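# Hang the packing tape roll from the cart on a wall peg

## Task

Pick up the packing tape roll from the top tray of the cart and hang it on a peg on the wall that faces the supply shelving, so the peg's tip pokes out through the roll. The robot must not tip over or finish leaning, or the task fails.

## Robot and tools

ROBOT. A Hello Robot Stretch 4, about 1.6 m tall, with one arm and no second arm. It has an omni-wheel base (rim within 0.23 m of the base origin), a lift sliding on a mast, a telescoping arm reaching forward, a three-axis wrist and a five-finger hand. A loose object may occasionally get nudged by an outside push.

FRAMES. Base frame: origin on the floor beneath the base centre, x ahead, y to the left, z up, in metres. hand_pose is reported in this frame for the hand point, which sits 0.045 m in front of the palm; its +z runs along straightened fingers, +y out of the palm, +x across the palm away from the thumb. The printed position may be somewhat off. The odometry frame is the base frame as it stood when the scene began; base_odometry comes from wheel turns only, so slipping looks like travel. Heading is radians, left positive, -3.142 to 3.142.

move. One action per call. base is a relative offset from where the base last reported itself: {"translate_m": d} straight ahead (+ forward, -2 to 2 m), {"strafe_m": d} sideways (+ left, -2 to 2 m), {"rotate_rad": d} turn in place (+ counter-clockwise, -3.2 to 3.2). Only translate_m and strafe_m may be combined, giving a straight diagonal drive with no turning. joints is a single object of absolute targets by name: lift_m 0 to 1.2 m; arm_m 0 to 0.55 m extension; wrist_yaw_rad -1.134 to 4.276 (0 ahead, + left, 3.14 folded back, above 3.4 the arm may block); wrist_pitch_rad -1.117 to 4.259 (0 level, 1.57 pointing down); wrist_roll_rad -1.117 to 4.259 (0 palm up, 1.57 palm to the robot's right, 3.14 palm down). Finger targets hand_little, hand_ring, hand_middle, hand_index, hand_thumb_bend, each -1 (curled/bent) to +1 (straight); hand_thumb_turn -1 (opposite the fingers) to +1 (beside the palm). Settings, not motions: hand_force_limit -1 to 1 (closing stops at roughly 0 to 10 N, 15 N for thumb motors) and hand_speed -0.96 to 1 (full speed from +0.48 up). Out-of-range targets are clipped and reported. Optional: pace "slow"/"default"/"fast"/"max"; speeds, per-joint top speeds for wrist joints, lift_m, arm_m; contact_limits, 0 (light) to 1 (hard), default 0.5, for arm_m, lift_m, translate_m, strafe_m, rotate_rad, each given only alongside its own command (a base limit persists until the next base action). {"end_of_arm": "enable_torque"} alone revives wrist motors that shut off. cameras: list from head_camera, head_left_camera, head_right_camera, wrist_camera, or ["all"]; an empty move returns state plus all images. blocking false returns in about 0.5 s while motion continues. Actions cap at 15 s; a move times out at 14 s.

Other tools: wait(seconds 0 to 10, cameras) lets time pass; stop(cameras) brakes everything and re-holds slack wheels; zoom_image(camera, region [x0,y0,x1,y1] pixels, at most 504 per side) enlarges the newest image of that camera; show_instructions shows the reference pages; finished_scene(scene 1) ends it permanently, and the tape must stay hung with the robot gone.

RESULTS. base_status and joint_status read done, moving, off_target (resting short, maybe still pushing), or unrequested stops: contact_stop (that joint or the wheels go slack), time_out (target dropped), limit_stop_at_own_body, limit_stop_at_tilt (lean over 6 degrees; lift, arm, wheels go slack), torque_fault (a wrist motor is limp until enable_torque). After any unrequested stop or a refused call, the remaining move/wait/finished_scene calls in that reply are skipped. on_its_own tells what the robot did unprompted. lidar_m: 12 distances in metres, 30-degree sectors, first straight ahead then counter-clockwise (4th left, 7th behind, 10th right); "-" means nothing seen or closer than 0.25 m. wrist_depth_mm: 7x7 grid, 100 to 2000 mm, "-" unknown. base_tilt in degrees (forward, right), with up to ~3 degrees fixed error. turned_by_wheels vs turned_by_imu differing by over 0.1 rad in one move suggests a bump or slip. motor_effort is percent of maximum with peak in brackets; servo_current in mA for wrist servos. hand_stopped_by lists little, ring, middle, index, thumb_bend, thumb_turn as moving, target, force, stalled or fault; the *_load_n values are fingertip forces in N, near 0 when a grip is lost.

GRIPPING. A finger motor only starts when its target changes by 0.002 or more, then locks on arrival or when its load hits hand_force_limit. The scene begins with force limit 0 and hand_speed -0.8 (slow). For gentle squeezing close at hand_speed -0.94 or lower. Thumb turned to -1 lets the hand wrap objects 0.035 to 0.065 m thick; thumb tip to index pad pinches light items. The wrist camera sits behind the palm heel and can collide.

CAUTIONS. Avoid self-collision: hand over the base with lift below ~0.25 (0.45 pointing down), upward pitch combined with roll, or yaw+pitch under about -1.1; when folded back at the start, unfold yaw before tilting or rolling. Above lift 0.2 base speed is reduced. With over 1 kg held and arm beyond 0.2, drive and turn gently. Do not drop the roll even millimetres, release it while moving, slam into fixed things, shove hard with the hand, or strain fingers. A rising lift carrying a load needs lift_m contact limit of at least 0.15 per kg. Thinking time lets running moves continue.

Each tool is called after ">>>" as name(argument=value, ...), one argument or row to a line, values as JSON.

Reference images:

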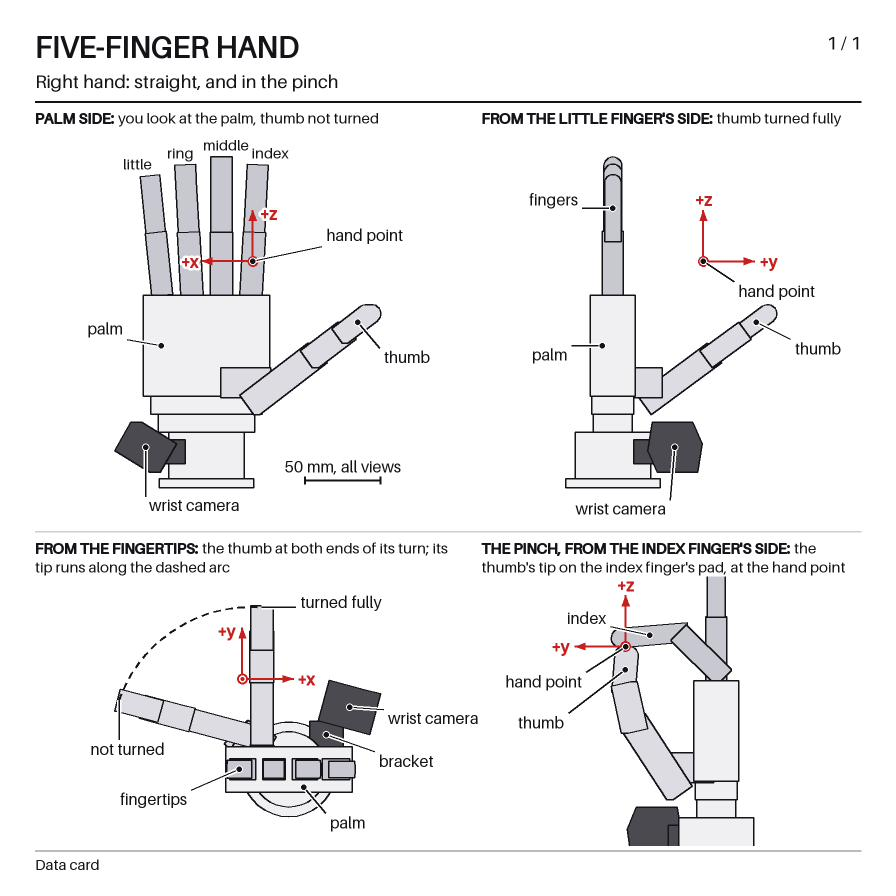

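## Session

>>> move(
)

Scene clock: 0.00 s.
base_odometry: x=+0.000 y=+0.000 heading=+0.000
turned_by_wheels: +0.000
turned_by_imu: +0.000
base_tilt: forward=+0.9 right=+0.6
lidar_m: 2.17 2.41 1.57 1.52 1.97 2.01 1.94 2.49 1.85 1.44 1.72 2.37
base_status: not commanded
joint_positions: lift_m=+0.257 arm_m=+0.001 wrist_yaw_rad=+3.237 wrist_pitch_rad=+0.004 wrist_roll_rad=+0.000 hand_little=+1.000 hand_ring=+1.000 hand_middle=+1.000 hand_index=+1.000 hand_thumb_turn=+1.000 hand_thumb_bend=+1.000 hand_force_limit=+0.000 hand_speed=-0.800
joint_status: not commanded
measured_speeds: all 0
hand_stopped_by: target,target,target,target,target,target
little_load_n: 0.0
ring_load_n: 0.0
middle_load_n: 0.0
index_load_n: 0.0
thumb_bend_load_n: 0.0
thumb_turn_load_n: 0.0
motor_effort: lift_m=+21 arm_m=+3 wheel_0=+0 wheel_1=-1 wheel_2=+2
servo_current: wrist_yaw_rad=20 wrist_pitch_rad=59 wrist_roll_rad=46
hand_pose: x=-0.0605 y=+0.0965 z=+0.4944 quat_wxyz=(-0.522, -0.525, +0.477, +0.474) (m; base frame)
wrist_depth_mm: - 127 128 - - - - / - 120 128 - - - - / - 122 164 - - - - / 132 131 - - - - - / - - - - - - - / 1255 1464 133 131 - - - / - - - - - - -
pictures: head_camera, head_left_camera, head_right_camera, wrist_camera

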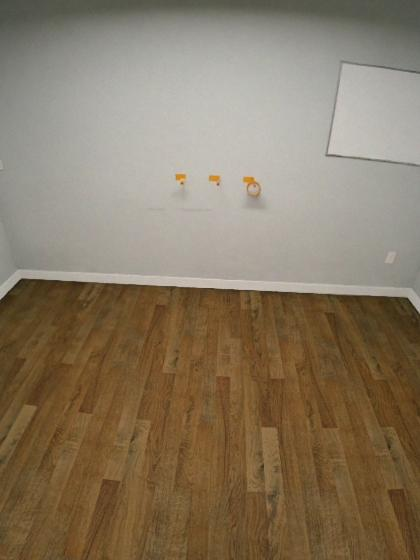

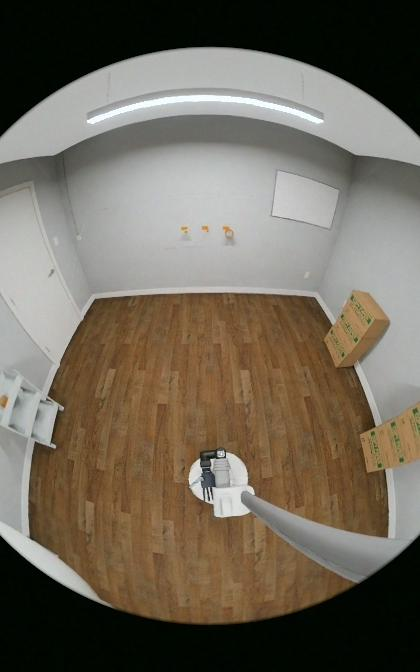

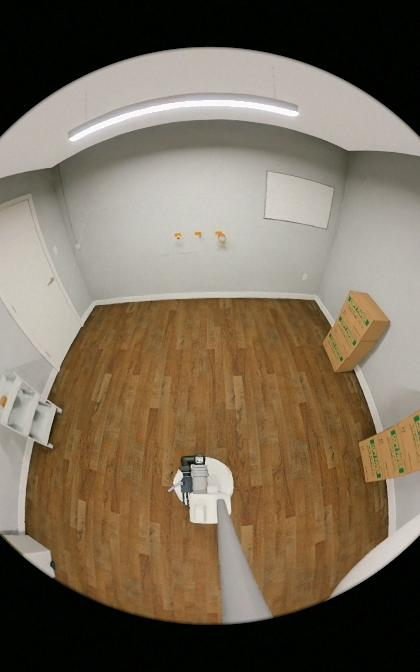

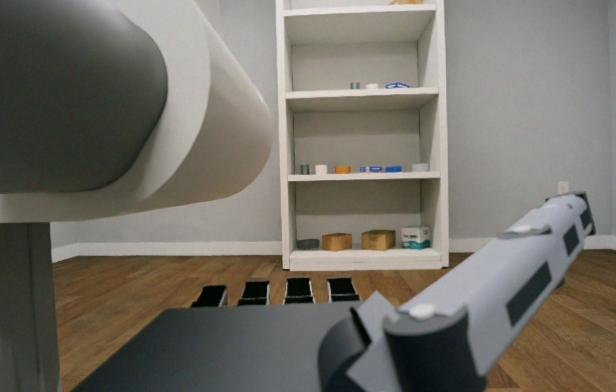

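>>> zoom_image(
  camera="head_camera",
  region=[150, 150, 290, 240],
)

>>> zoom_image(
  camera="head_left_camera",
  region=[0, 340, 120, 500],
)

Scaled by 3.600 from the camera's image (finer frame: 1200x1600).

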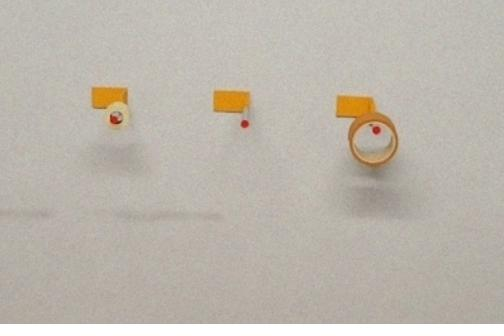

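Scaled by 3.150 from the camera's image (finer frame: 600x960).

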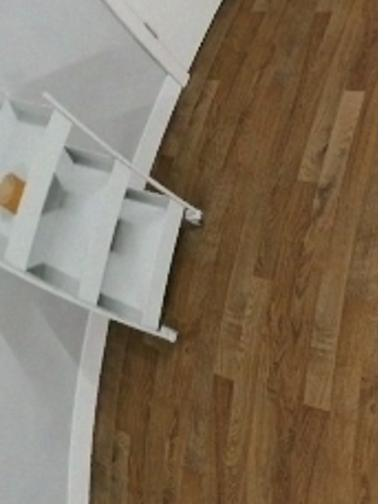

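>>> move(
  base={"rotate_rad": 1.4},
  cameras=["head_camera", "head_left_camera"],
)

Scene clock: 5.73 s.
move: done
base_odometry: x=+0.000 y=+0.000 heading=+1.400
turned_by_wheels: +1.400
turned_by_imu: +1.409
base_tilt: forward=+1.0 right=+0.7
lidar_m: 1.53 1.96 1.96 1.93 2.45 1.96 1.45 1.72 1.83 2.14 2.20 2.11
base_status: done
joint_positions: lift_m=+0.257 arm_m=+0.001 wrist_yaw_rad=+3.237 wrist_pitch_rad=+0.004 wrist_roll_rad=+0.000 hand_little=+1.000 hand_ring=+1.000 hand_middle=+1.000 hand_index=+1.000 hand_thumb_turn=+1.000 hand_thumb_bend=+1.000 hand_force_limit=+0.000 hand_speed=-0.800
joint_status: not commanded
measured_speeds: all 0
hand_stopped_by: target,target,target,target,target,target
little_load_n: 0.0
ring_load_n: 0.0
middle_load_n: 0.0
index_load_n: 0.0
thumb_bend_load_n: 0.0
thumb_turn_load_n: 0.0
motor_effort: lift_m=+21(21) arm_m=-3(3) wheel_0=-1(10) wheel_1=-1(8) wheel_2=-3(9)
servo_current: wrist_yaw_rad=20(46) wrist_pitch_rad=65(72) wrist_roll_rad=52(52)
hand_pose: x=-0.0605 y=+0.0965 z=+0.4944 quat_wxyz=(-0.522, -0.525, +0.477, +0.474)
wrist_depth_mm: - 128 128 - - - - / - 120 129 - - - - / - 122 163 - - - - / 132 131 240 1618 - - - / - - - 1576 - - - / 1281 1499 132 129 - - - / - - - - - - -

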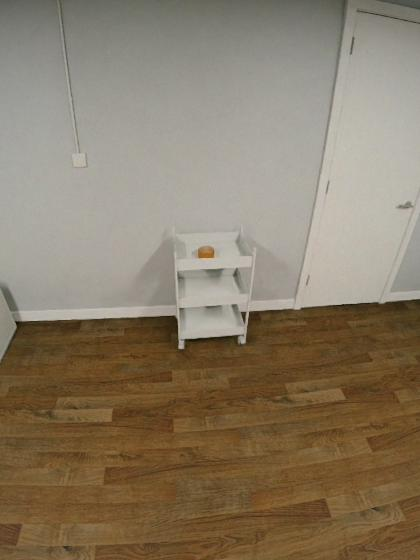

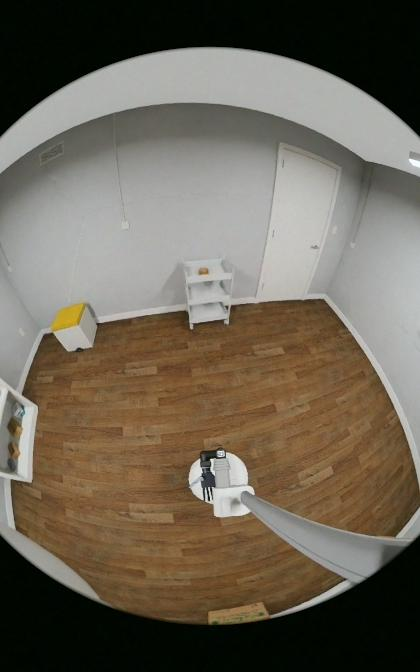

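>>> zoom_image(
  camera="head_camera",
  region=[150, 210, 280, 360],
)

Scaled by 3.360 from the camera's image (finer frame: 1200x1600).

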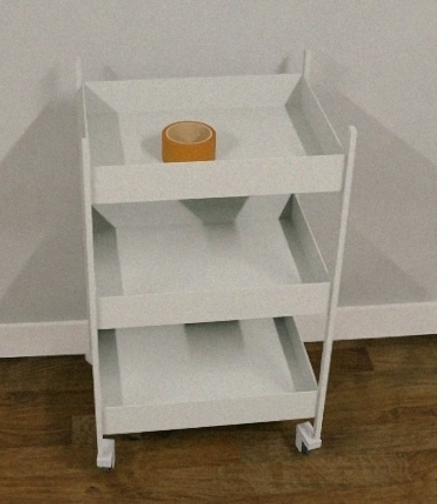

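>>> move(
  base={"translate_m": 0.65},
  joints={"lift_m": 0.85, "wrist_yaw_rad": 0.0, "hand_ring": -0.9, "hand_little": -0.9, "hand_thumb_turn": -1.0},
  cameras=["head_camera", "wrist_camera"],
)

Scene clock: 41.33 s.
move: done
base_odometry: x=+0.111 y=+0.640 heading=+1.400
turned_by_wheels: +0.000
turned_by_imu: +0.004
base_tilt: forward=+1.0 right=+0.7
lidar_m: 0.87 1.32 1.58 2.00 2.04 2.68 2.10 2.24 2.42 2.11 2.13 1.44
base_status: done
joint_positions: lift_m=+0.850 arm_m=+0.001 wrist_yaw_rad=+0.003 wrist_pitch_rad=+0.004 wrist_roll_rad=+0.000 hand_little=-0.900 hand_ring=-0.900 hand_middle=+1.000 hand_index=+1.000 hand_thumb_turn=-1.000 hand_thumb_bend=+1.000 hand_force_limit=+0.000 hand_speed=-0.800
joint_status: all done
measured_speeds: all 0
hand_stopped_by: target,target,target,target,target,target
little_load_n: 0.0
ring_load_n: 0.0
middle_load_n: 0.0
index_load_n: 0.0
thumb_bend_load_n: 0.0
thumb_turn_load_n: 0.0
motor_effort: lift_m=+24(27) arm_m=-2(3) wheel_0=+1(10) wheel_1=+1(8) wheel_2=+1(11)
servo_current: wrist_yaw_rad=20(143) wrist_pitch_rad=59(72) wrist_roll_rad=39(46)
hand_pose: x=+0.3935 y=-0.1177 z=+1.0871 quat_wxyz=(+0.498, +0.500, +0.502, +0.500)
wrist_depth_mm: - - - - - 1160 - / - - - - - 1182 - / - - - - - 1205 - / - - 117 - - 1182 - / - - 143 - - 1205 - / - - 132 - - - - / - - - - - - -
wrist_camera: T_world_to_cam=[[-0.04756, -0.998, -0.04165, -0.04716], [-0.01298, 0.04231, -0.99902, 1.08864], [0.99878, -0.04697, -0.01497, -0.22561]] pos_world=[0.23723, -0.10372, 1.08224]

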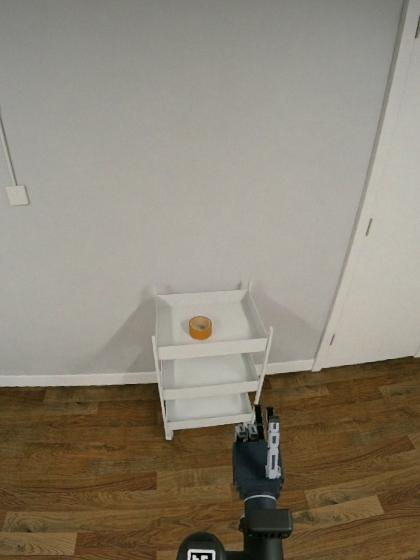

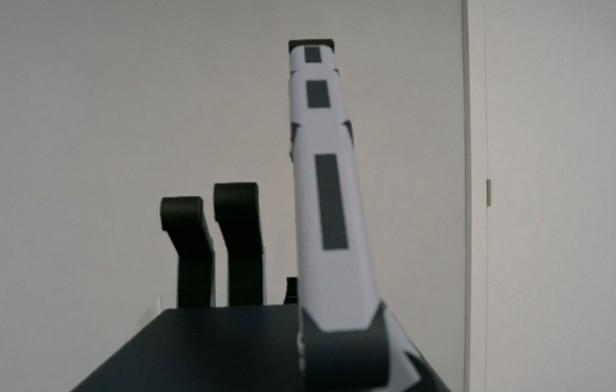

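>>> zoom_image(
  camera="head_camera",
  region=[140, 270, 290, 450],
)

>>> move(
  joints={"wrist_roll_rad": 3.1416, "lift_m": 0.85},
  cameras=["head_camera"],
)

Scaled by 2.800 from the camera's image (finer frame: 1200x1600).

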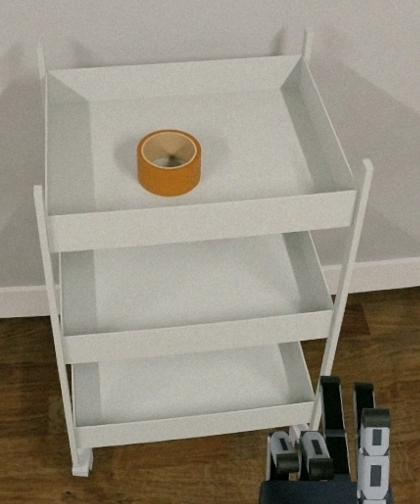

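Scene clock: 46.90 s.
move: done
base_odometry: x=+0.111 y=+0.640 heading=+1.400
turned_by_wheels: +0.000
turned_by_imu: +0.002
base_tilt: forward=+1.0 right=+0.6
lidar_m: 0.85 1.29 1.58 2.03 2.06 2.67 2.11 2.23 2.43 2.14 2.14 1.42
base_status: not commanded
joint_positions: lift_m=+0.850 arm_m=+0.001 wrist_yaw_rad=+0.003 wrist_pitch_rad=+0.004 wrist_roll_rad=+3.140 hand_little=-0.900 hand_ring=-0.900 hand_middle=+1.000 hand_index=+1.000 hand_thumb_turn=-1.000 hand_thumb_bend=+1.000 hand_force_limit=+0.000 hand_speed=-0.800
joint_status: all done
measured_speeds: all 0
hand_stopped_by: target,target,target,target,target,target
little_load_n: 0.0
ring_load_n: 0.0
middle_load_n: 0.0
index_load_n: 0.0
thumb_bend_load_n: 0.0
thumb_turn_load_n: 0.0
motor_effort: lift_m=+24(26) arm_m=-2(3) wheel_0=+1(2) wheel_1=+1(1) wheel_2=+1(1)
servo_current: wrist_yaw_rad=39(46) wrist_pitch_rad=59(72) wrist_roll_rad=39(91)
hand_pose: x=+0.3928 y=-0.0561 z=+0.9667 quat_wxyz=(-0.499, +0.502, -0.500, +0.499)
wrist_depth_mm: - 1205 - - - - - / - 1182 - 104 - - - / - 1182 - - - - - / - 1160 117 - - - - / - 1138 143 - - - - / - 1138 131 - - - - / - - - - - - -

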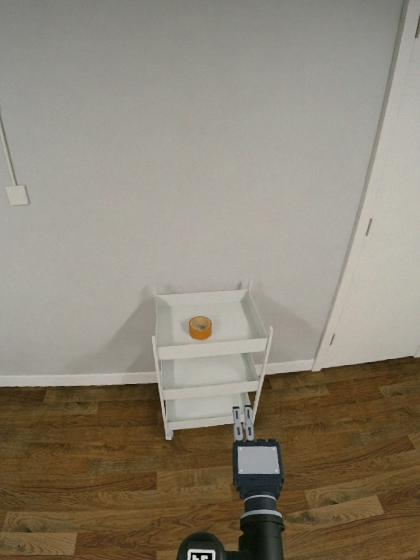

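>>> move(
  base={"rotate_rad": 0.165},
  joints={"lift_m": 1.0, "wrist_pitch_rad": 0.9},
)

>>> move(
  base={"translate_m": 0.2, "strafe_m": -0.096},
  joints={"arm_m": 0.2},
  cameras=["head_camera", "wrist_camera"],
)

Scene clock: 66.17 s.
move: done
base_odometry: x=+0.111 y=+0.640 heading=+1.564
turned_by_wheels: +0.164
turned_by_imu: +0.166
base_tilt: forward=+1.0 right=+0.7
lidar_m: 0.84 1.35 1.58 2.01 2.09 2.50 2.11 2.26 2.21 2.09 1.78 0.91
base_status: done
joint_positions: lift_m=+1.000 arm_m=+0.001 wrist_yaw_rad=+0.003 wrist_pitch_rad=+0.900 wrist_roll_rad=+3.140 hand_little=-0.900 hand_ring=-0.900 hand_middle=+1.000 hand_index=+1.000 hand_thumb_turn=-1.000 hand_thumb_bend=+1.000 hand_force_limit=+0.000 hand_speed=-0.800
joint_status: all done
measured_speeds: all 0
hand_stopped_by: target,target,target,target,target,target
little_load_n: 0.0
ring_load_n: 0.0
middle_load_n: 0.0
index_load_n: 0.0
thumb_bend_load_n: 0.0
thumb_turn_load_n: 0.0
motor_effort: lift_m=+24(28) arm_m=-2(3) wheel_0=-2(9) wheel_1=-2(5) wheel_2=-1(7)
servo_current: wrist_yaw_rad=39(39) wrist_pitch_rad=52(117) wrist_roll_rad=39(52)
hand_pose: x=+0.2620 y=-0.0565 z=+0.9670 quat_wxyz=(-0.233, +0.669, -0.666, +0.233)
wrist_depth_mm: 1008 991 1008 991 1042 1025 1042 / 1098 1078 1098 1060 1118 1118 1138 / 1182 1182 1205 1229 - 1255 1255 / 1308 1336 121 - - 1397 1430 / 1464 1499 142 - - 1537 1537 / 1281 - 132 - - - - / 1138 - - - - - -
pictures: none

Scene clock: 68.23 s.
move: done
base_odometry: x=+0.208 y=+0.840 heading=+1.564
turned_by_wheels: +0.000
turned_by_imu: +0.001
base_tilt: forward=+1.0 right=+0.6
lidar_m: 0.66 1.16 1.55 2.11 2.23 2.74 2.31 2.42 2.10 2.12 1.50 0.70
base_status: done
joint_positions: lift_m=+1.000 arm_m=+0.200 wrist_yaw_rad=+0.003 wrist_pitch_rad=+0.900 wrist_roll_rad=+3.140 hand_little=-0.900 hand_ring=-0.900 hand_middle=+1.000 hand_index=+1.000 hand_thumb_turn=-1.000 hand_thumb_bend=+1.000 hand_force_limit=+0.000 hand_speed=-0.800
joint_status: all done
measured_speeds: all 0
hand_stopped_by: target,target,target,target,target,target
little_load_n: 0.0
ring_load_n: 0.0
middle_load_n: 0.0
index_load_n: 0.0
thumb_bend_load_n: 0.0
thumb_turn_load_n: 0.0
motor_effort: lift_m=+24(24) arm_m=+5(7) wheel_0=-1(10) wheel_1=+1(4) wheel_2=+0(11)
servo_current: wrist_yaw_rad=33(52) wrist_pitch_rad=52(72) wrist_roll_rad=39(52)
hand_pose: x=+0.4613 y=-0.0565 z=+0.9670 quat_wxyz=(-0.233, +0.669, -0.666, +0.232)
wrist_depth_mm: 991 991 1008 991 1008 1042 1060 / 1078 1098 1098 107 1098 1138 1118 / 1182 1182 1182 - - 1229 1255 / 1160 - 117 - - 1336 - / 1008 - 143 - - - - / - - 131 - - - - / - - - - - - -
wrist_camera: T_world_to_cam=[[-0.00197, 0.99793, 0.06423, 0.00135], [0.77785, -0.03884, 0.62725, -0.97511], [0.62845, 0.05119, -0.77616, 0.62016]] pos_world=[0.36875, -0.07097, 1.0929]

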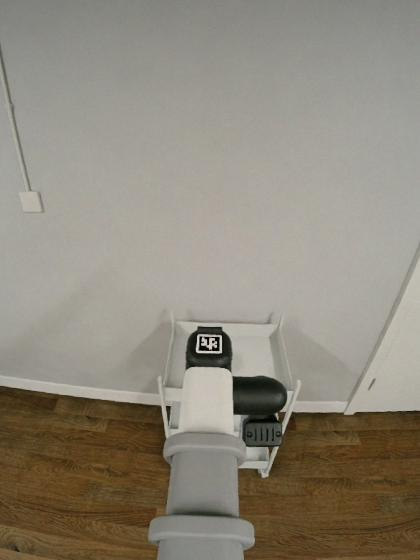

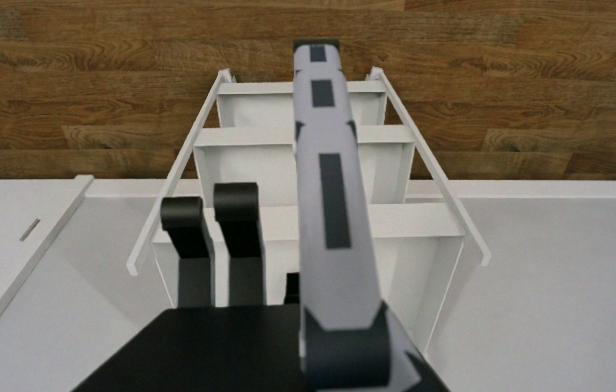

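>>> move(
  joints={"hand_thumb_turn": 1.0, "hand_speed": 0.0, "wrist_pitch_rad": 1.2},
  cameras=["all"],
)

Scene clock: 70.90 s.
move: done
base_odometry: x=+0.208 y=+0.840 heading=+1.564
turned_by_wheels: +0.000
turned_by_imu: +0.001
base_tilt: forward=+1.0 right=+0.7
lidar_m: 0.66 1.15 1.56 2.13 2.25 2.74 2.31 2.42 2.09 2.12 1.50 0.71
base_status: not commanded
joint_positions: lift_m=+1.000 arm_m=+0.200 wrist_yaw_rad=+0.003 wrist_pitch_rad=+1.199 wrist_roll_rad=+3.140 hand_little=-0.900 hand_ring=-0.900 hand_middle=+1.000 hand_index=+1.000 hand_thumb_turn=+1.000 hand_thumb_bend=+1.000 hand_force_limit=+0.000 hand_speed=+0.000
joint_status: all done
measured_speeds: all 0
hand_stopped_by: target,target,target,target,target,target
little_load_n: 0.0
ring_load_n: 0.0
middle_load_n: 0.0
index_load_n: 0.0
thumb_bend_load_n: 0.5
thumb_turn_load_n: 0.0
motor_effort: lift_m=+24(24) arm_m=+5(5) wheel_0=-1(1) wheel_1=+2(2) wheel_2=-1(1)
servo_current: wrist_yaw_rad=33(39) wrist_pitch_rad=52(85) wrist_roll_rad=46(46)
hand_pose: x=+0.3953 y=-0.0566 z=+0.9498 quat_wxyz=(-0.131, +0.696, -0.694, +0.131)
wrist_depth_mm: 976 1008 991 1008 991 1025 1025 / 1025 1025 1025 1042 1060 1060 1078 / 1098 1078 1098 1078 1078 1098 1138 / 1138 1138 1138 1182 1182 1205 1182 / 1229 1229 142 - 1205 1255 - / 1160 1229 131 130 - - - / 991 - - - - - -
pictures: head_camera, head_left_camera, head_right_camera, wrist_camera
wrist_camera: T_world_to_cam=[[0.01698, 0.99798, 0.06121, -0.00208], [0.92789, -0.03854, 0.37087, -0.72875], [0.37248, 0.0505, -0.92667, 0.89243]] pos_world=[0.34382, -0.07107, 1.09738]

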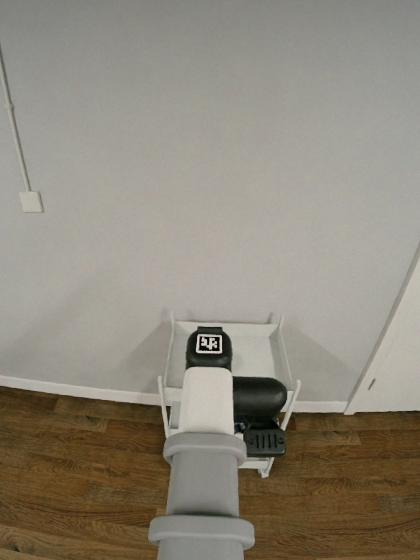

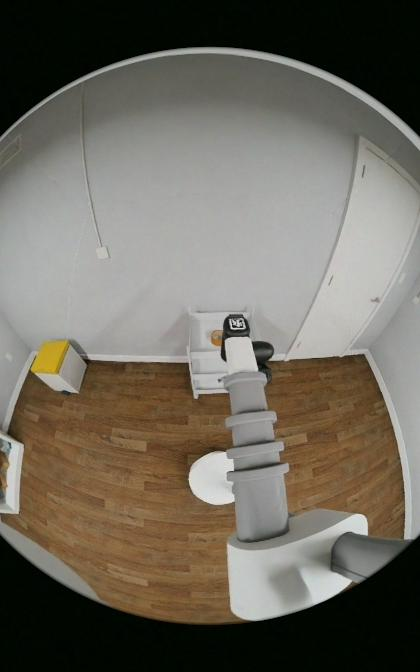

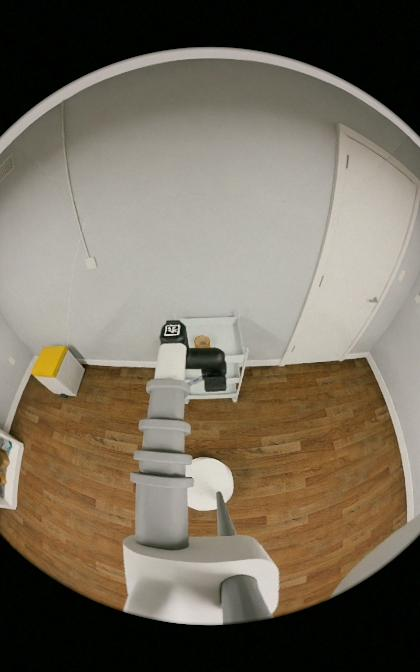

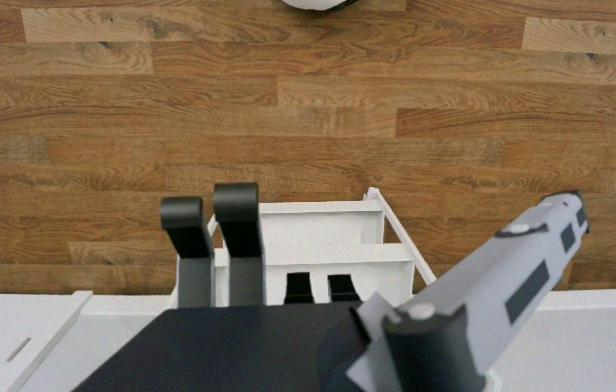

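>>> move(
  joints={"wrist_pitch_rad": 0.4},
  cameras=["wrist_camera", "head_right_camera", "head_left_camera"],
)

>>> zoom_image(
  camera="wrist_camera",
  region=[130, 0, 500, 260],
)

>>> zoom_image(
  camera="head_right_camera",
  region=[140, 300, 270, 420],
)

Scene clock: 73.60 s.
move: done
base_odometry: x=+0.208 y=+0.840 heading=+1.564
turned_by_wheels: +0.000
turned_by_imu: +0.001
base_tilt: forward=+1.0 right=+0.7
lidar_m: 0.67 1.15 1.55 2.11 2.23 2.73 2.32 2.41 2.08 2.12 1.47 0.70
base_status: not commanded
joint_positions: lift_m=+1.000 arm_m=+0.200 wrist_yaw_rad=+0.003 wrist_pitch_rad=+0.409 wrist_roll_rad=+3.140 hand_little=-0.900 hand_ring=-0.900 hand_middle=+1.000 hand_index=+1.000 hand_thumb_turn=+1.000 hand_thumb_bend=+1.000 hand_force_limit=+0.000 hand_speed=+0.000
joint_status: all done
measured_speeds: all 0
hand_stopped_by: target,target,target,target,target,target
little_load_n: 0.0
ring_load_n: 0.0
middle_load_n: 0.0
index_load_n: 0.0
thumb_bend_load_n: 0.0
thumb_turn_load_n: 0.0
motor_effort: lift_m=+24(24) arm_m=+5(5) wheel_0=-1(1) wheel_1=+2(2) wheel_2=-1(1)
servo_current: wrist_yaw_rad=33(39) wrist_pitch_rad=72(189) wrist_roll_rad=46(52)
hand_pose: x=+0.5502 y=-0.0562 z=+1.0346 quat_wxyz=(-0.388, +0.592, -0.590, +0.388)
wrist_depth_mm: 946 508 - - - 473 - / - - - - - - - / - - - - - - - / - - 117 - - - - / - - 142 - - - - / - - 131 129 - - - / - - - - - - -
pictures: head_left_camera, head_right_camera, wrist_camera
wrist_camera: T_world_to_cam=[[-0.03229, 0.99786, 0.0569, 0.02123], [0.38982, -0.03985, 0.92003, -1.17611], [0.92032, 0.05189, -0.3877, 0.05434]] pos_world=[0.40915, -0.07087, 1.10191]

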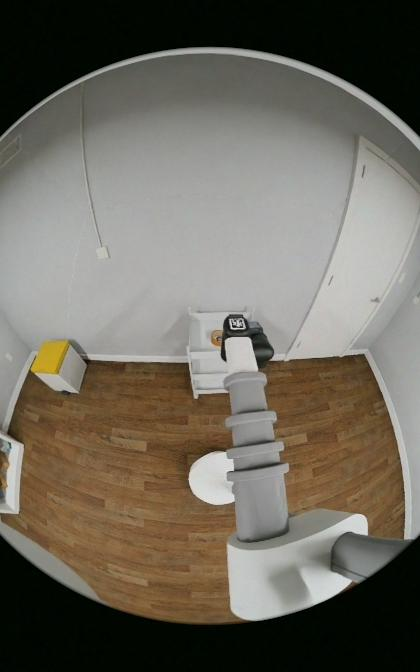

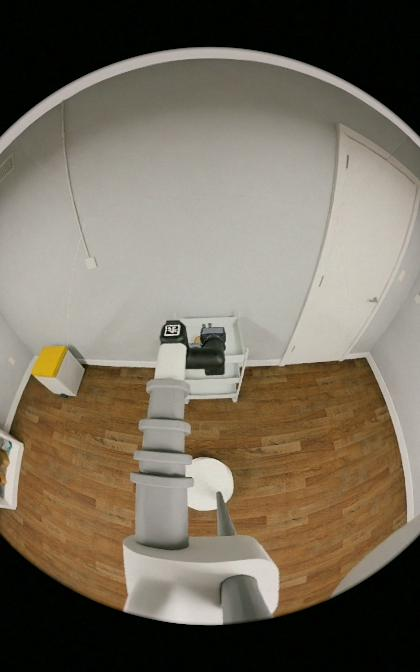

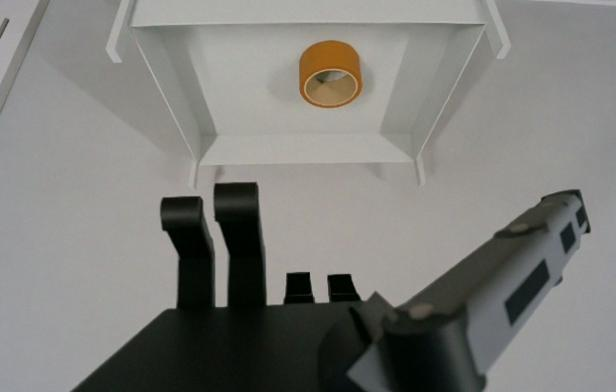

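Scaled by 1.362.

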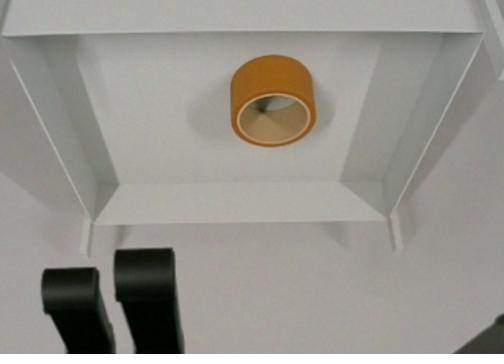

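Scaled by 3.877 from the camera's image (finer frame: 600x960).

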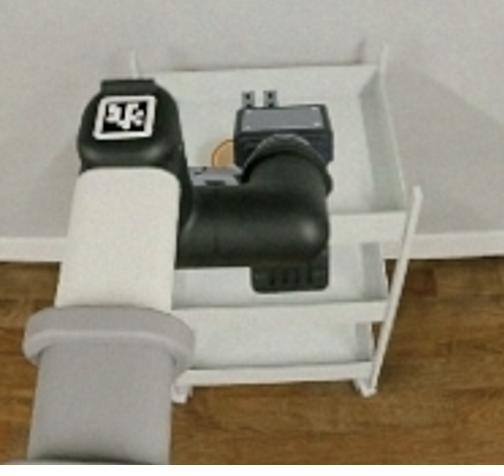

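>>> zoom_image(
  camera="head_left_camera",
  region=[170, 290, 290, 410],
)

Scaled by 4.200 from the camera's image (finer frame: 600x960).

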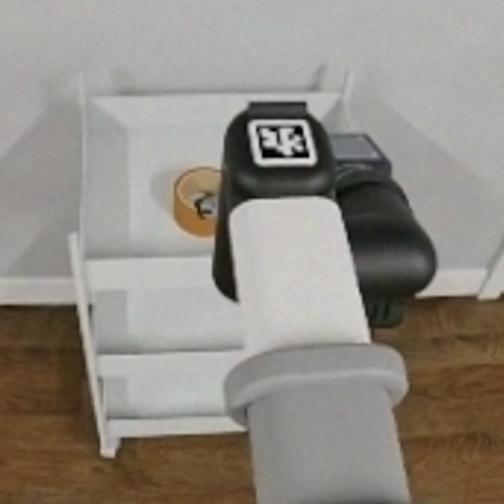

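>>> move(
  base={"strafe_m": 0.055},
  joints={"arm_m": 0.3, "lift_m": 0.93, "wrist_pitch_rad": 0.55},
  cameras=["wrist_camera", "head_right_camera", "head_left_camera", "head_camera"],
)

>>> zoom_image(
  camera="wrist_camera",
  region=[130, 0, 500, 260],
)

>>> zoom_image(
  camera="head_left_camera",
  region=[170, 290, 290, 410],
)

Scene clock: 83.90 s.
move: done
base_odometry: x=+0.153 y=+0.840 heading=+1.564
turned_by_wheels: +0.000
turned_by_imu: +0.001
base_tilt: forward=+1.0 right=+0.6
lidar_m: 0.67 1.14 1.50 2.06 2.19 2.72 2.32 2.43 2.16 2.17 1.53 0.72
base_status: done
joint_positions: lift_m=+0.930 arm_m=+0.300 wrist_yaw_rad=+0.003 wrist_pitch_rad=+0.551 wrist_roll_rad=+3.140 hand_little=-0.900 hand_ring=-0.900 hand_middle=+1.000 hand_index=+1.000 hand_thumb_turn=+1.000 hand_thumb_bend=+1.000 hand_force_limit=+0.000 hand_speed=+0.000
joint_status: all done
measured_speeds: all 0
hand_stopped_by: target,target,target,target,target,target
little_load_n: 0.0
ring_load_n: 0.0
middle_load_n: 0.0
index_load_n: 0.0
thumb_bend_load_n: 0.0
thumb_turn_load_n: 0.0
motor_effort: lift_m=+18(23) arm_m=+5(6) wheel_0=+2(12) wheel_1=-2(9) wheel_2=-1(3)
servo_current: wrist_yaw_rad=33(39) wrist_pitch_rad=59(111) wrist_roll_rad=39(46)
hand_pose: x=+0.6281 y=-0.0563 z=+0.9412 quat_wxyz=(-0.345, +0.618, -0.616, +0.345)
wrist_depth_mm: - - - - - 1042 1098 / - 442 449 439 449 387 - / - 504 508 - 517 - - / - 597 117 - 585 - - / - - 142 - - - - / - - 131 130 - - - / - - - - - - -
pictures: head_camera, head_left_camera, head_right_camera, wrist_camera
wrist_camera: T_world_to_cam=[[-0.02389, 0.99788, 0.06054, 0.0205], [0.51627, -0.03954, 0.85551, -1.13915], [0.85609, 0.05169, -0.51423, 0.10578]] pos_world=[0.49803, -0.07097, 1.02771]

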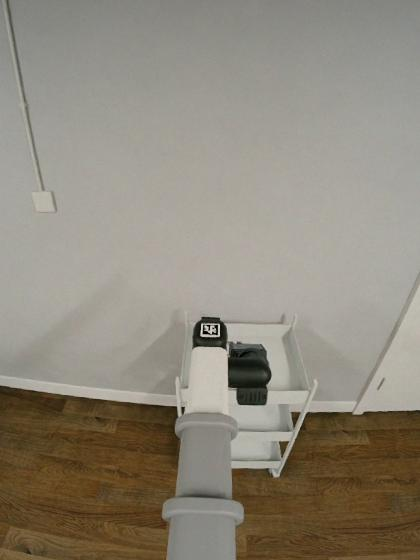

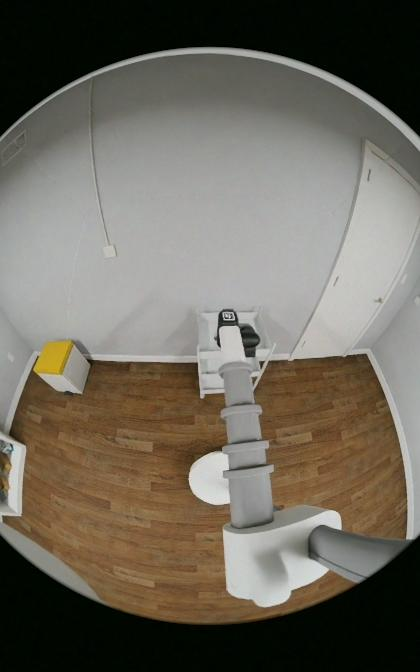

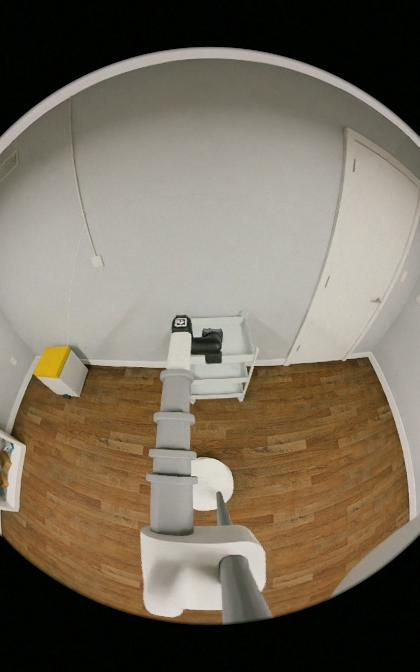

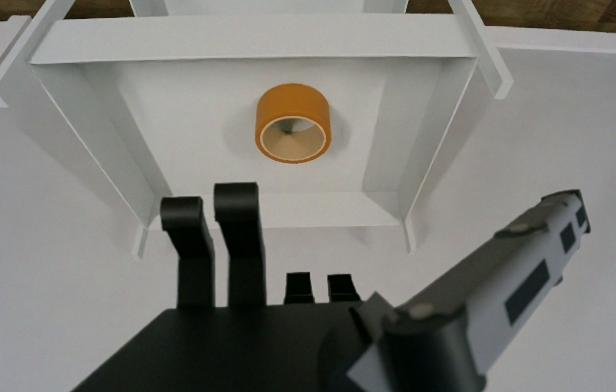

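Scaled by 1.362.

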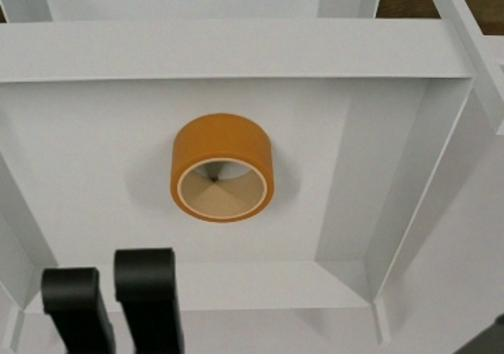

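Scaled by 4.200 from the camera's image (finer frame: 600x960).

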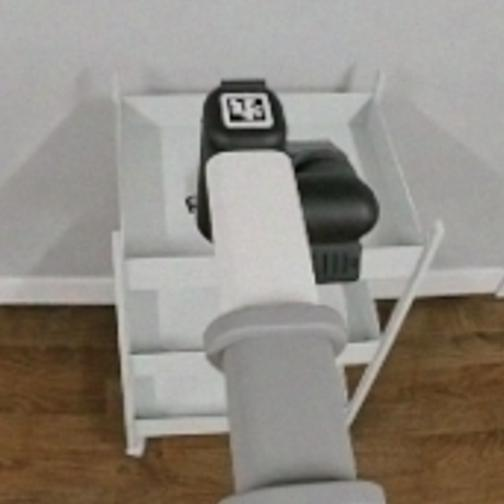

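>>> move(
  base={"strafe_m": 0.008},
  joints={"arm_m": 0.45, "lift_m": 0.83, "wrist_pitch_rad": 0.489, "hand_thumb_bend": 0.4, "hand_index": 0.5, "hand_middle": 0.5},
  cameras=["wrist_camera", "head_camera", "head_left_camera"],
)

Scene clock: 92.63 s.
move: done
base_odometry: x=+0.145 y=+0.840 heading=+1.564
turned_by_wheels: +0.000
turned_by_imu: +0.002
base_tilt: forward=+1.1 right=+0.6
lidar_m: 0.67 1.14 1.51 2.06 2.17 2.73 2.28 2.42 2.12 2.18 1.48 0.71
base_status: done
joint_positions: lift_m=+0.830 arm_m=+0.450 wrist_yaw_rad=+0.003 wrist_pitch_rad=+0.497 wrist_roll_rad=+3.140 hand_little=-0.900 hand_ring=-0.900 hand_middle=+0.500 hand_index=+0.500 hand_thumb_turn=+1.000 hand_thumb_bend=+0.400 hand_force_limit=+0.000 hand_speed=+0.000
joint_status: all done
measured_speeds: all 0
hand_stopped_by: target,target,target,target,target,target
little_load_n: 0.0
ring_load_n: 0.0
middle_load_n: 0.0
index_load_n: 0.0
thumb_bend_load_n: 0.0
thumb_turn_load_n: 0.0
motor_effort: lift_m=+17(18) arm_m=+5(7) wheel_0=-2(6) wheel_1=+1(8) wheel_2=-1(2)
servo_current: wrist_yaw_rad=33(46) wrist_pitch_rad=65(111) wrist_roll_rad=39(52)
hand_pose: x=+0.7868 y=-0.0563 z=+0.8499 quat_wxyz=(-0.362, +0.609, -0.606, +0.361)
wrist_depth_mm: 290 296 273 256 293 283 236 / 330 336 327 322 345 322 - / 384 404 413 415 415 345 - / 427 - 117 - - - - / - - 142 183 - - - / - - 131 129 - - - / - - - - - - -
pictures: head_camera, head_left_camera, wrist_camera
wrist_camera: T_world_to_cam=[[-0.02715, 0.99787, 0.0593, 0.03341], [0.46953, -0.03965, 0.88203, -1.12882], [0.8825, 0.05179, -0.46745, -0.13752]] pos_world=[0.65228, -0.07097, 0.92938]

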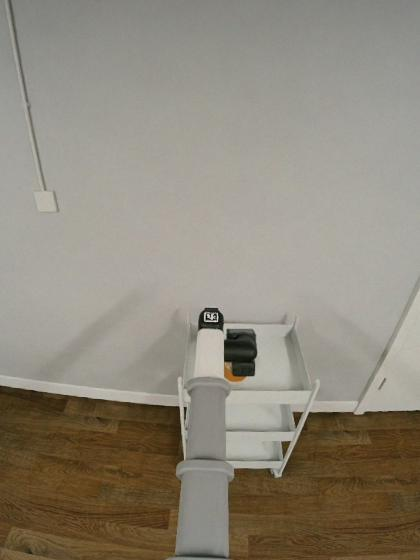

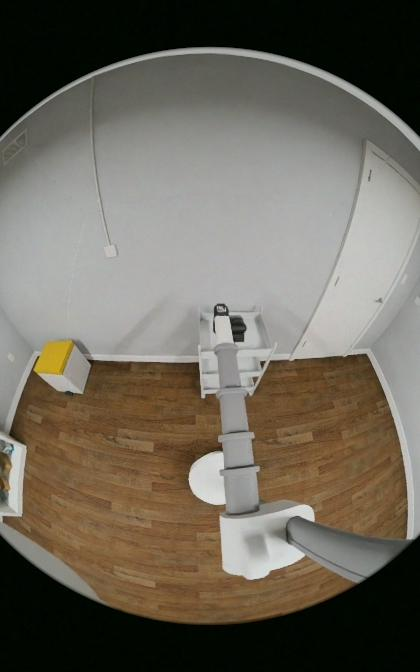

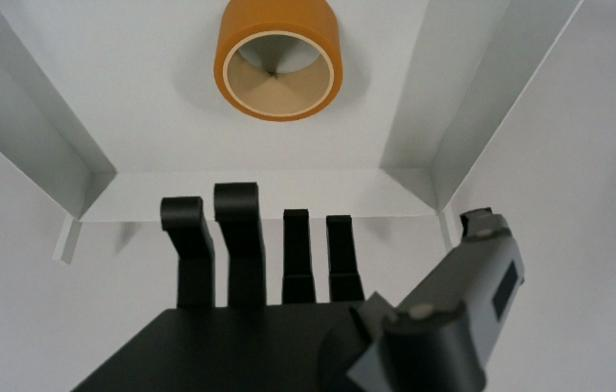

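>>> zoom_image(
  camera="head_camera",
  region=[170, 290, 330, 420],
)

>>> zoom_image(
  camera="head_left_camera",
  region=[180, 280, 290, 400],
)

Scaled by 3.150 from the camera's image (finer frame: 1200x1600).

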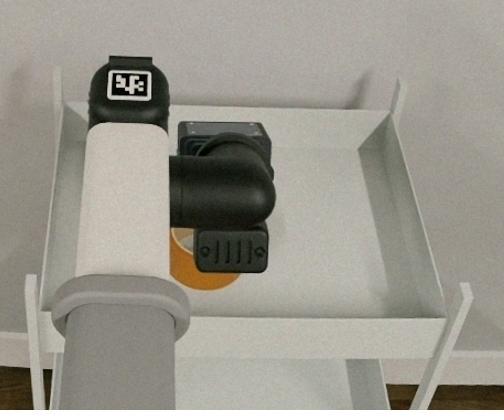

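Scaled by 4.200 from the camera's image (finer frame: 600x960).

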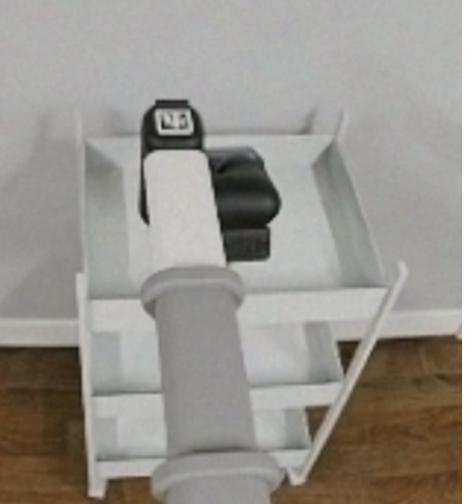

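>>> move(
  base={"strafe_m": -0.019},
  joints={"arm_m": 0.453, "lift_m": 0.77, "wrist_pitch_rad": 0.489, "hand_thumb_turn": -1.0},
  cameras=["wrist_camera", "head_camera", "head_left_camera"],
)

>>> zoom_image(
  camera="head_camera",
  region=[170, 290, 330, 420],
)

Scene clock: 108.67 s.
move: done
base_odometry: x=+0.164 y=+0.840 heading=+1.564
turned_by_wheels: +0.000
turned_by_imu: +0.002
base_tilt: forward=+1.0 right=+0.7
lidar_m: 0.68 1.15 1.53 2.07 2.18 2.72 2.30 2.42 2.14 2.16 1.49 0.72
base_status: done
joint_positions: lift_m=+0.770 arm_m=+0.453 wrist_yaw_rad=+0.003 wrist_pitch_rad=+0.497 wrist_roll_rad=+3.140 hand_little=-0.900 hand_ring=-0.900 hand_middle=+0.500 hand_index=+0.500 hand_thumb_turn=-1.000 hand_thumb_bend=+0.400 hand_force_limit=+0.000 hand_speed=+0.000
joint_status: all done
measured_speeds: all 0
hand_stopped_by: target,target,target,target,target,target
little_load_n: 0.0
ring_load_n: 0.0
middle_load_n: 0.0
index_load_n: 0.0
thumb_bend_load_n: 0.0
thumb_turn_load_n: 0.0
motor_effort: lift_m=+17(18) arm_m=+5(6) wheel_0=+1(11) wheel_1=-1(7) wheel_2=-1(3)
servo_current: wrist_yaw_rad=39(39) wrist_pitch_rad=72(111) wrist_roll_rad=46(52)
hand_pose: x=+0.7898 y=-0.0563 z=+0.7899 quat_wxyz=(-0.362, +0.609, -0.606, +0.361)
wrist_depth_mm: 224 223 224 220 227 236 236 / 257 259 254 208 258 267 251 / 309 314 304 276 312 319 254 / 370 392 125 - - 364 - / - - 143 - - - - / - - 131 - - - - / - - - - - - -
pictures: head_camera, head_left_camera, wrist_camera
wrist_camera: T_world_to_cam=[[-0.02715, 0.99787, 0.0593, 0.03706], [0.46945, -0.03964, 0.88207, -1.07729], [0.88254, 0.05179, -0.46737, -0.16831]] pos_world=[0.65528, -0.07097, 0.86938]

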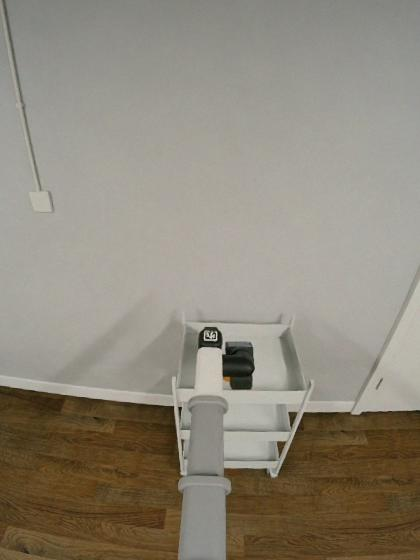

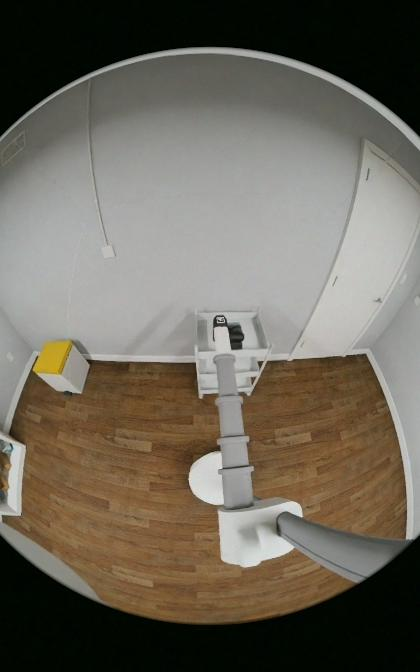

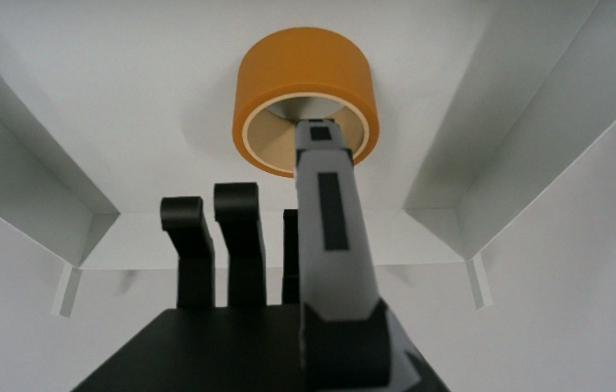

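Scaled by 3.150 from the camera's image (finer frame: 1200x1600).

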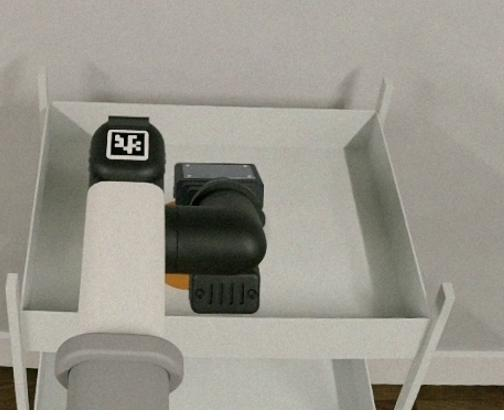

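>>> move(
  joints={"lift_m": 0.705},
  cameras=["wrist_camera", "head_camera", "head_left_camera"],
  contact_limits={"lift_m": 0.2},
  pace="slow",
)

>>> zoom_image(
  camera="head_left_camera",
  region=[180, 290, 290, 400],
)

>>> zoom_image(
  camera="head_camera",
  region=[170, 290, 330, 420],
)

Scene clock: 112.83 s.
move: done
base_odometry: x=+0.164 y=+0.840 heading=+1.564
turned_by_wheels: +0.000
turned_by_imu: +0.002
base_tilt: forward=+1.1 right=+0.6
lidar_m: 0.68 1.17 1.49 2.08 2.17 2.73 2.31 2.42 2.13 2.17 1.49 0.70
base_status: not commanded
joint_positions: lift_m=+0.705 arm_m=+0.453 wrist_yaw_rad=+0.003 wrist_pitch_rad=+0.497 wrist_roll_rad=+3.140 hand_little=-0.900 hand_ring=-0.900 hand_middle=+0.500 hand_index=+0.500 hand_thumb_turn=-1.000 hand_thumb_bend=+0.400 hand_force_limit=+0.000 hand_speed=+0.000
joint_status: all done
measured_speeds: all 0
hand_stopped_by: target,target,target,target,target,target
little_load_n: 0.0
ring_load_n: 0.0
middle_load_n: 0.0
index_load_n: 0.0
thumb_bend_load_n: 0.0
thumb_turn_load_n: 0.0
motor_effort: lift_m=+17(18) arm_m=+5(5) wheel_0=+1(2) wheel_1=+0(1) wheel_2=-1(1)
servo_current: wrist_yaw_rad=26(39) wrist_pitch_rad=65(78) wrist_roll_rad=46(52)
contact_limits: lift_m 0.2
hand_pose: x=+0.7898 y=-0.0563 z=+0.7249 quat_wxyz=(-0.362, +0.609, -0.606, +0.361)
wrist_depth_mm: - - - - - - - / 168 178 179 180 182 183 183 / 211 213 208 182 212 221 224 / 265 267 121 - - 281 255 / 334 357 142 - - 334 268 / 366 373 131 - - 340 - / - - - - - - -
pictures: head_camera, head_left_camera, wrist_camera
wrist_camera: T_world_to_cam=[[-0.02715, 0.99787, 0.0593, 0.04091], [0.46945, -0.03964, 0.88207, -1.01996], [0.88254, 0.05179, -0.46737, -0.19869]] pos_world=[0.65528, -0.07097, 0.80438]

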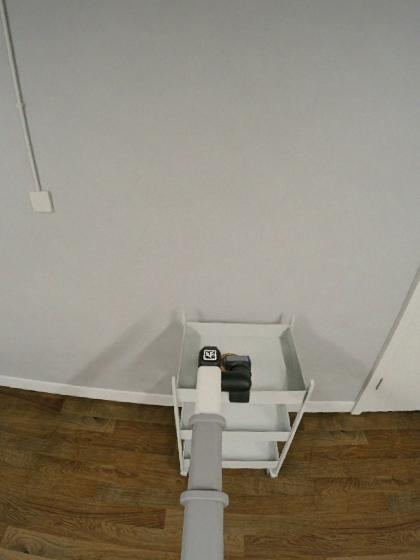

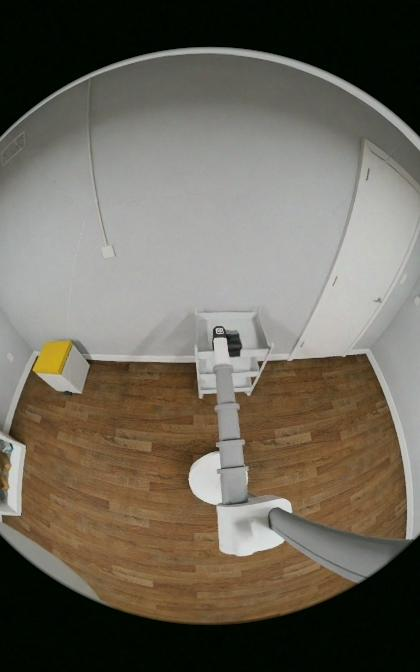

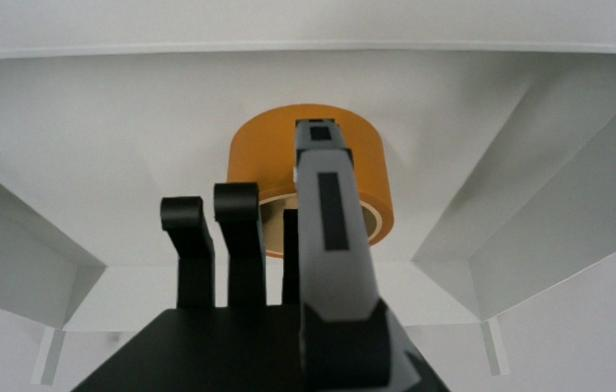

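Scaled by 4.582 from the camera's image (finer frame: 600x960).

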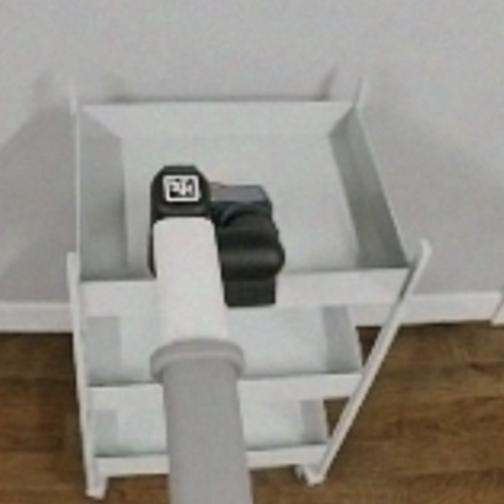

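Scaled by 3.150 from the camera's image (finer frame: 1200x1600).

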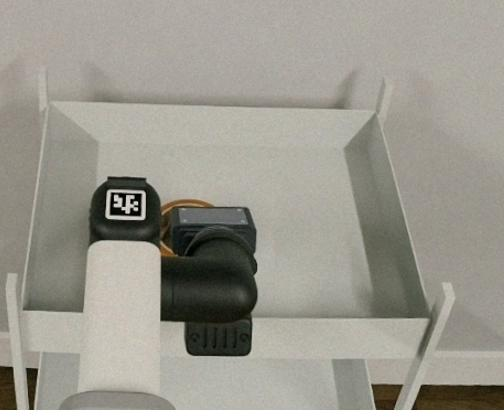

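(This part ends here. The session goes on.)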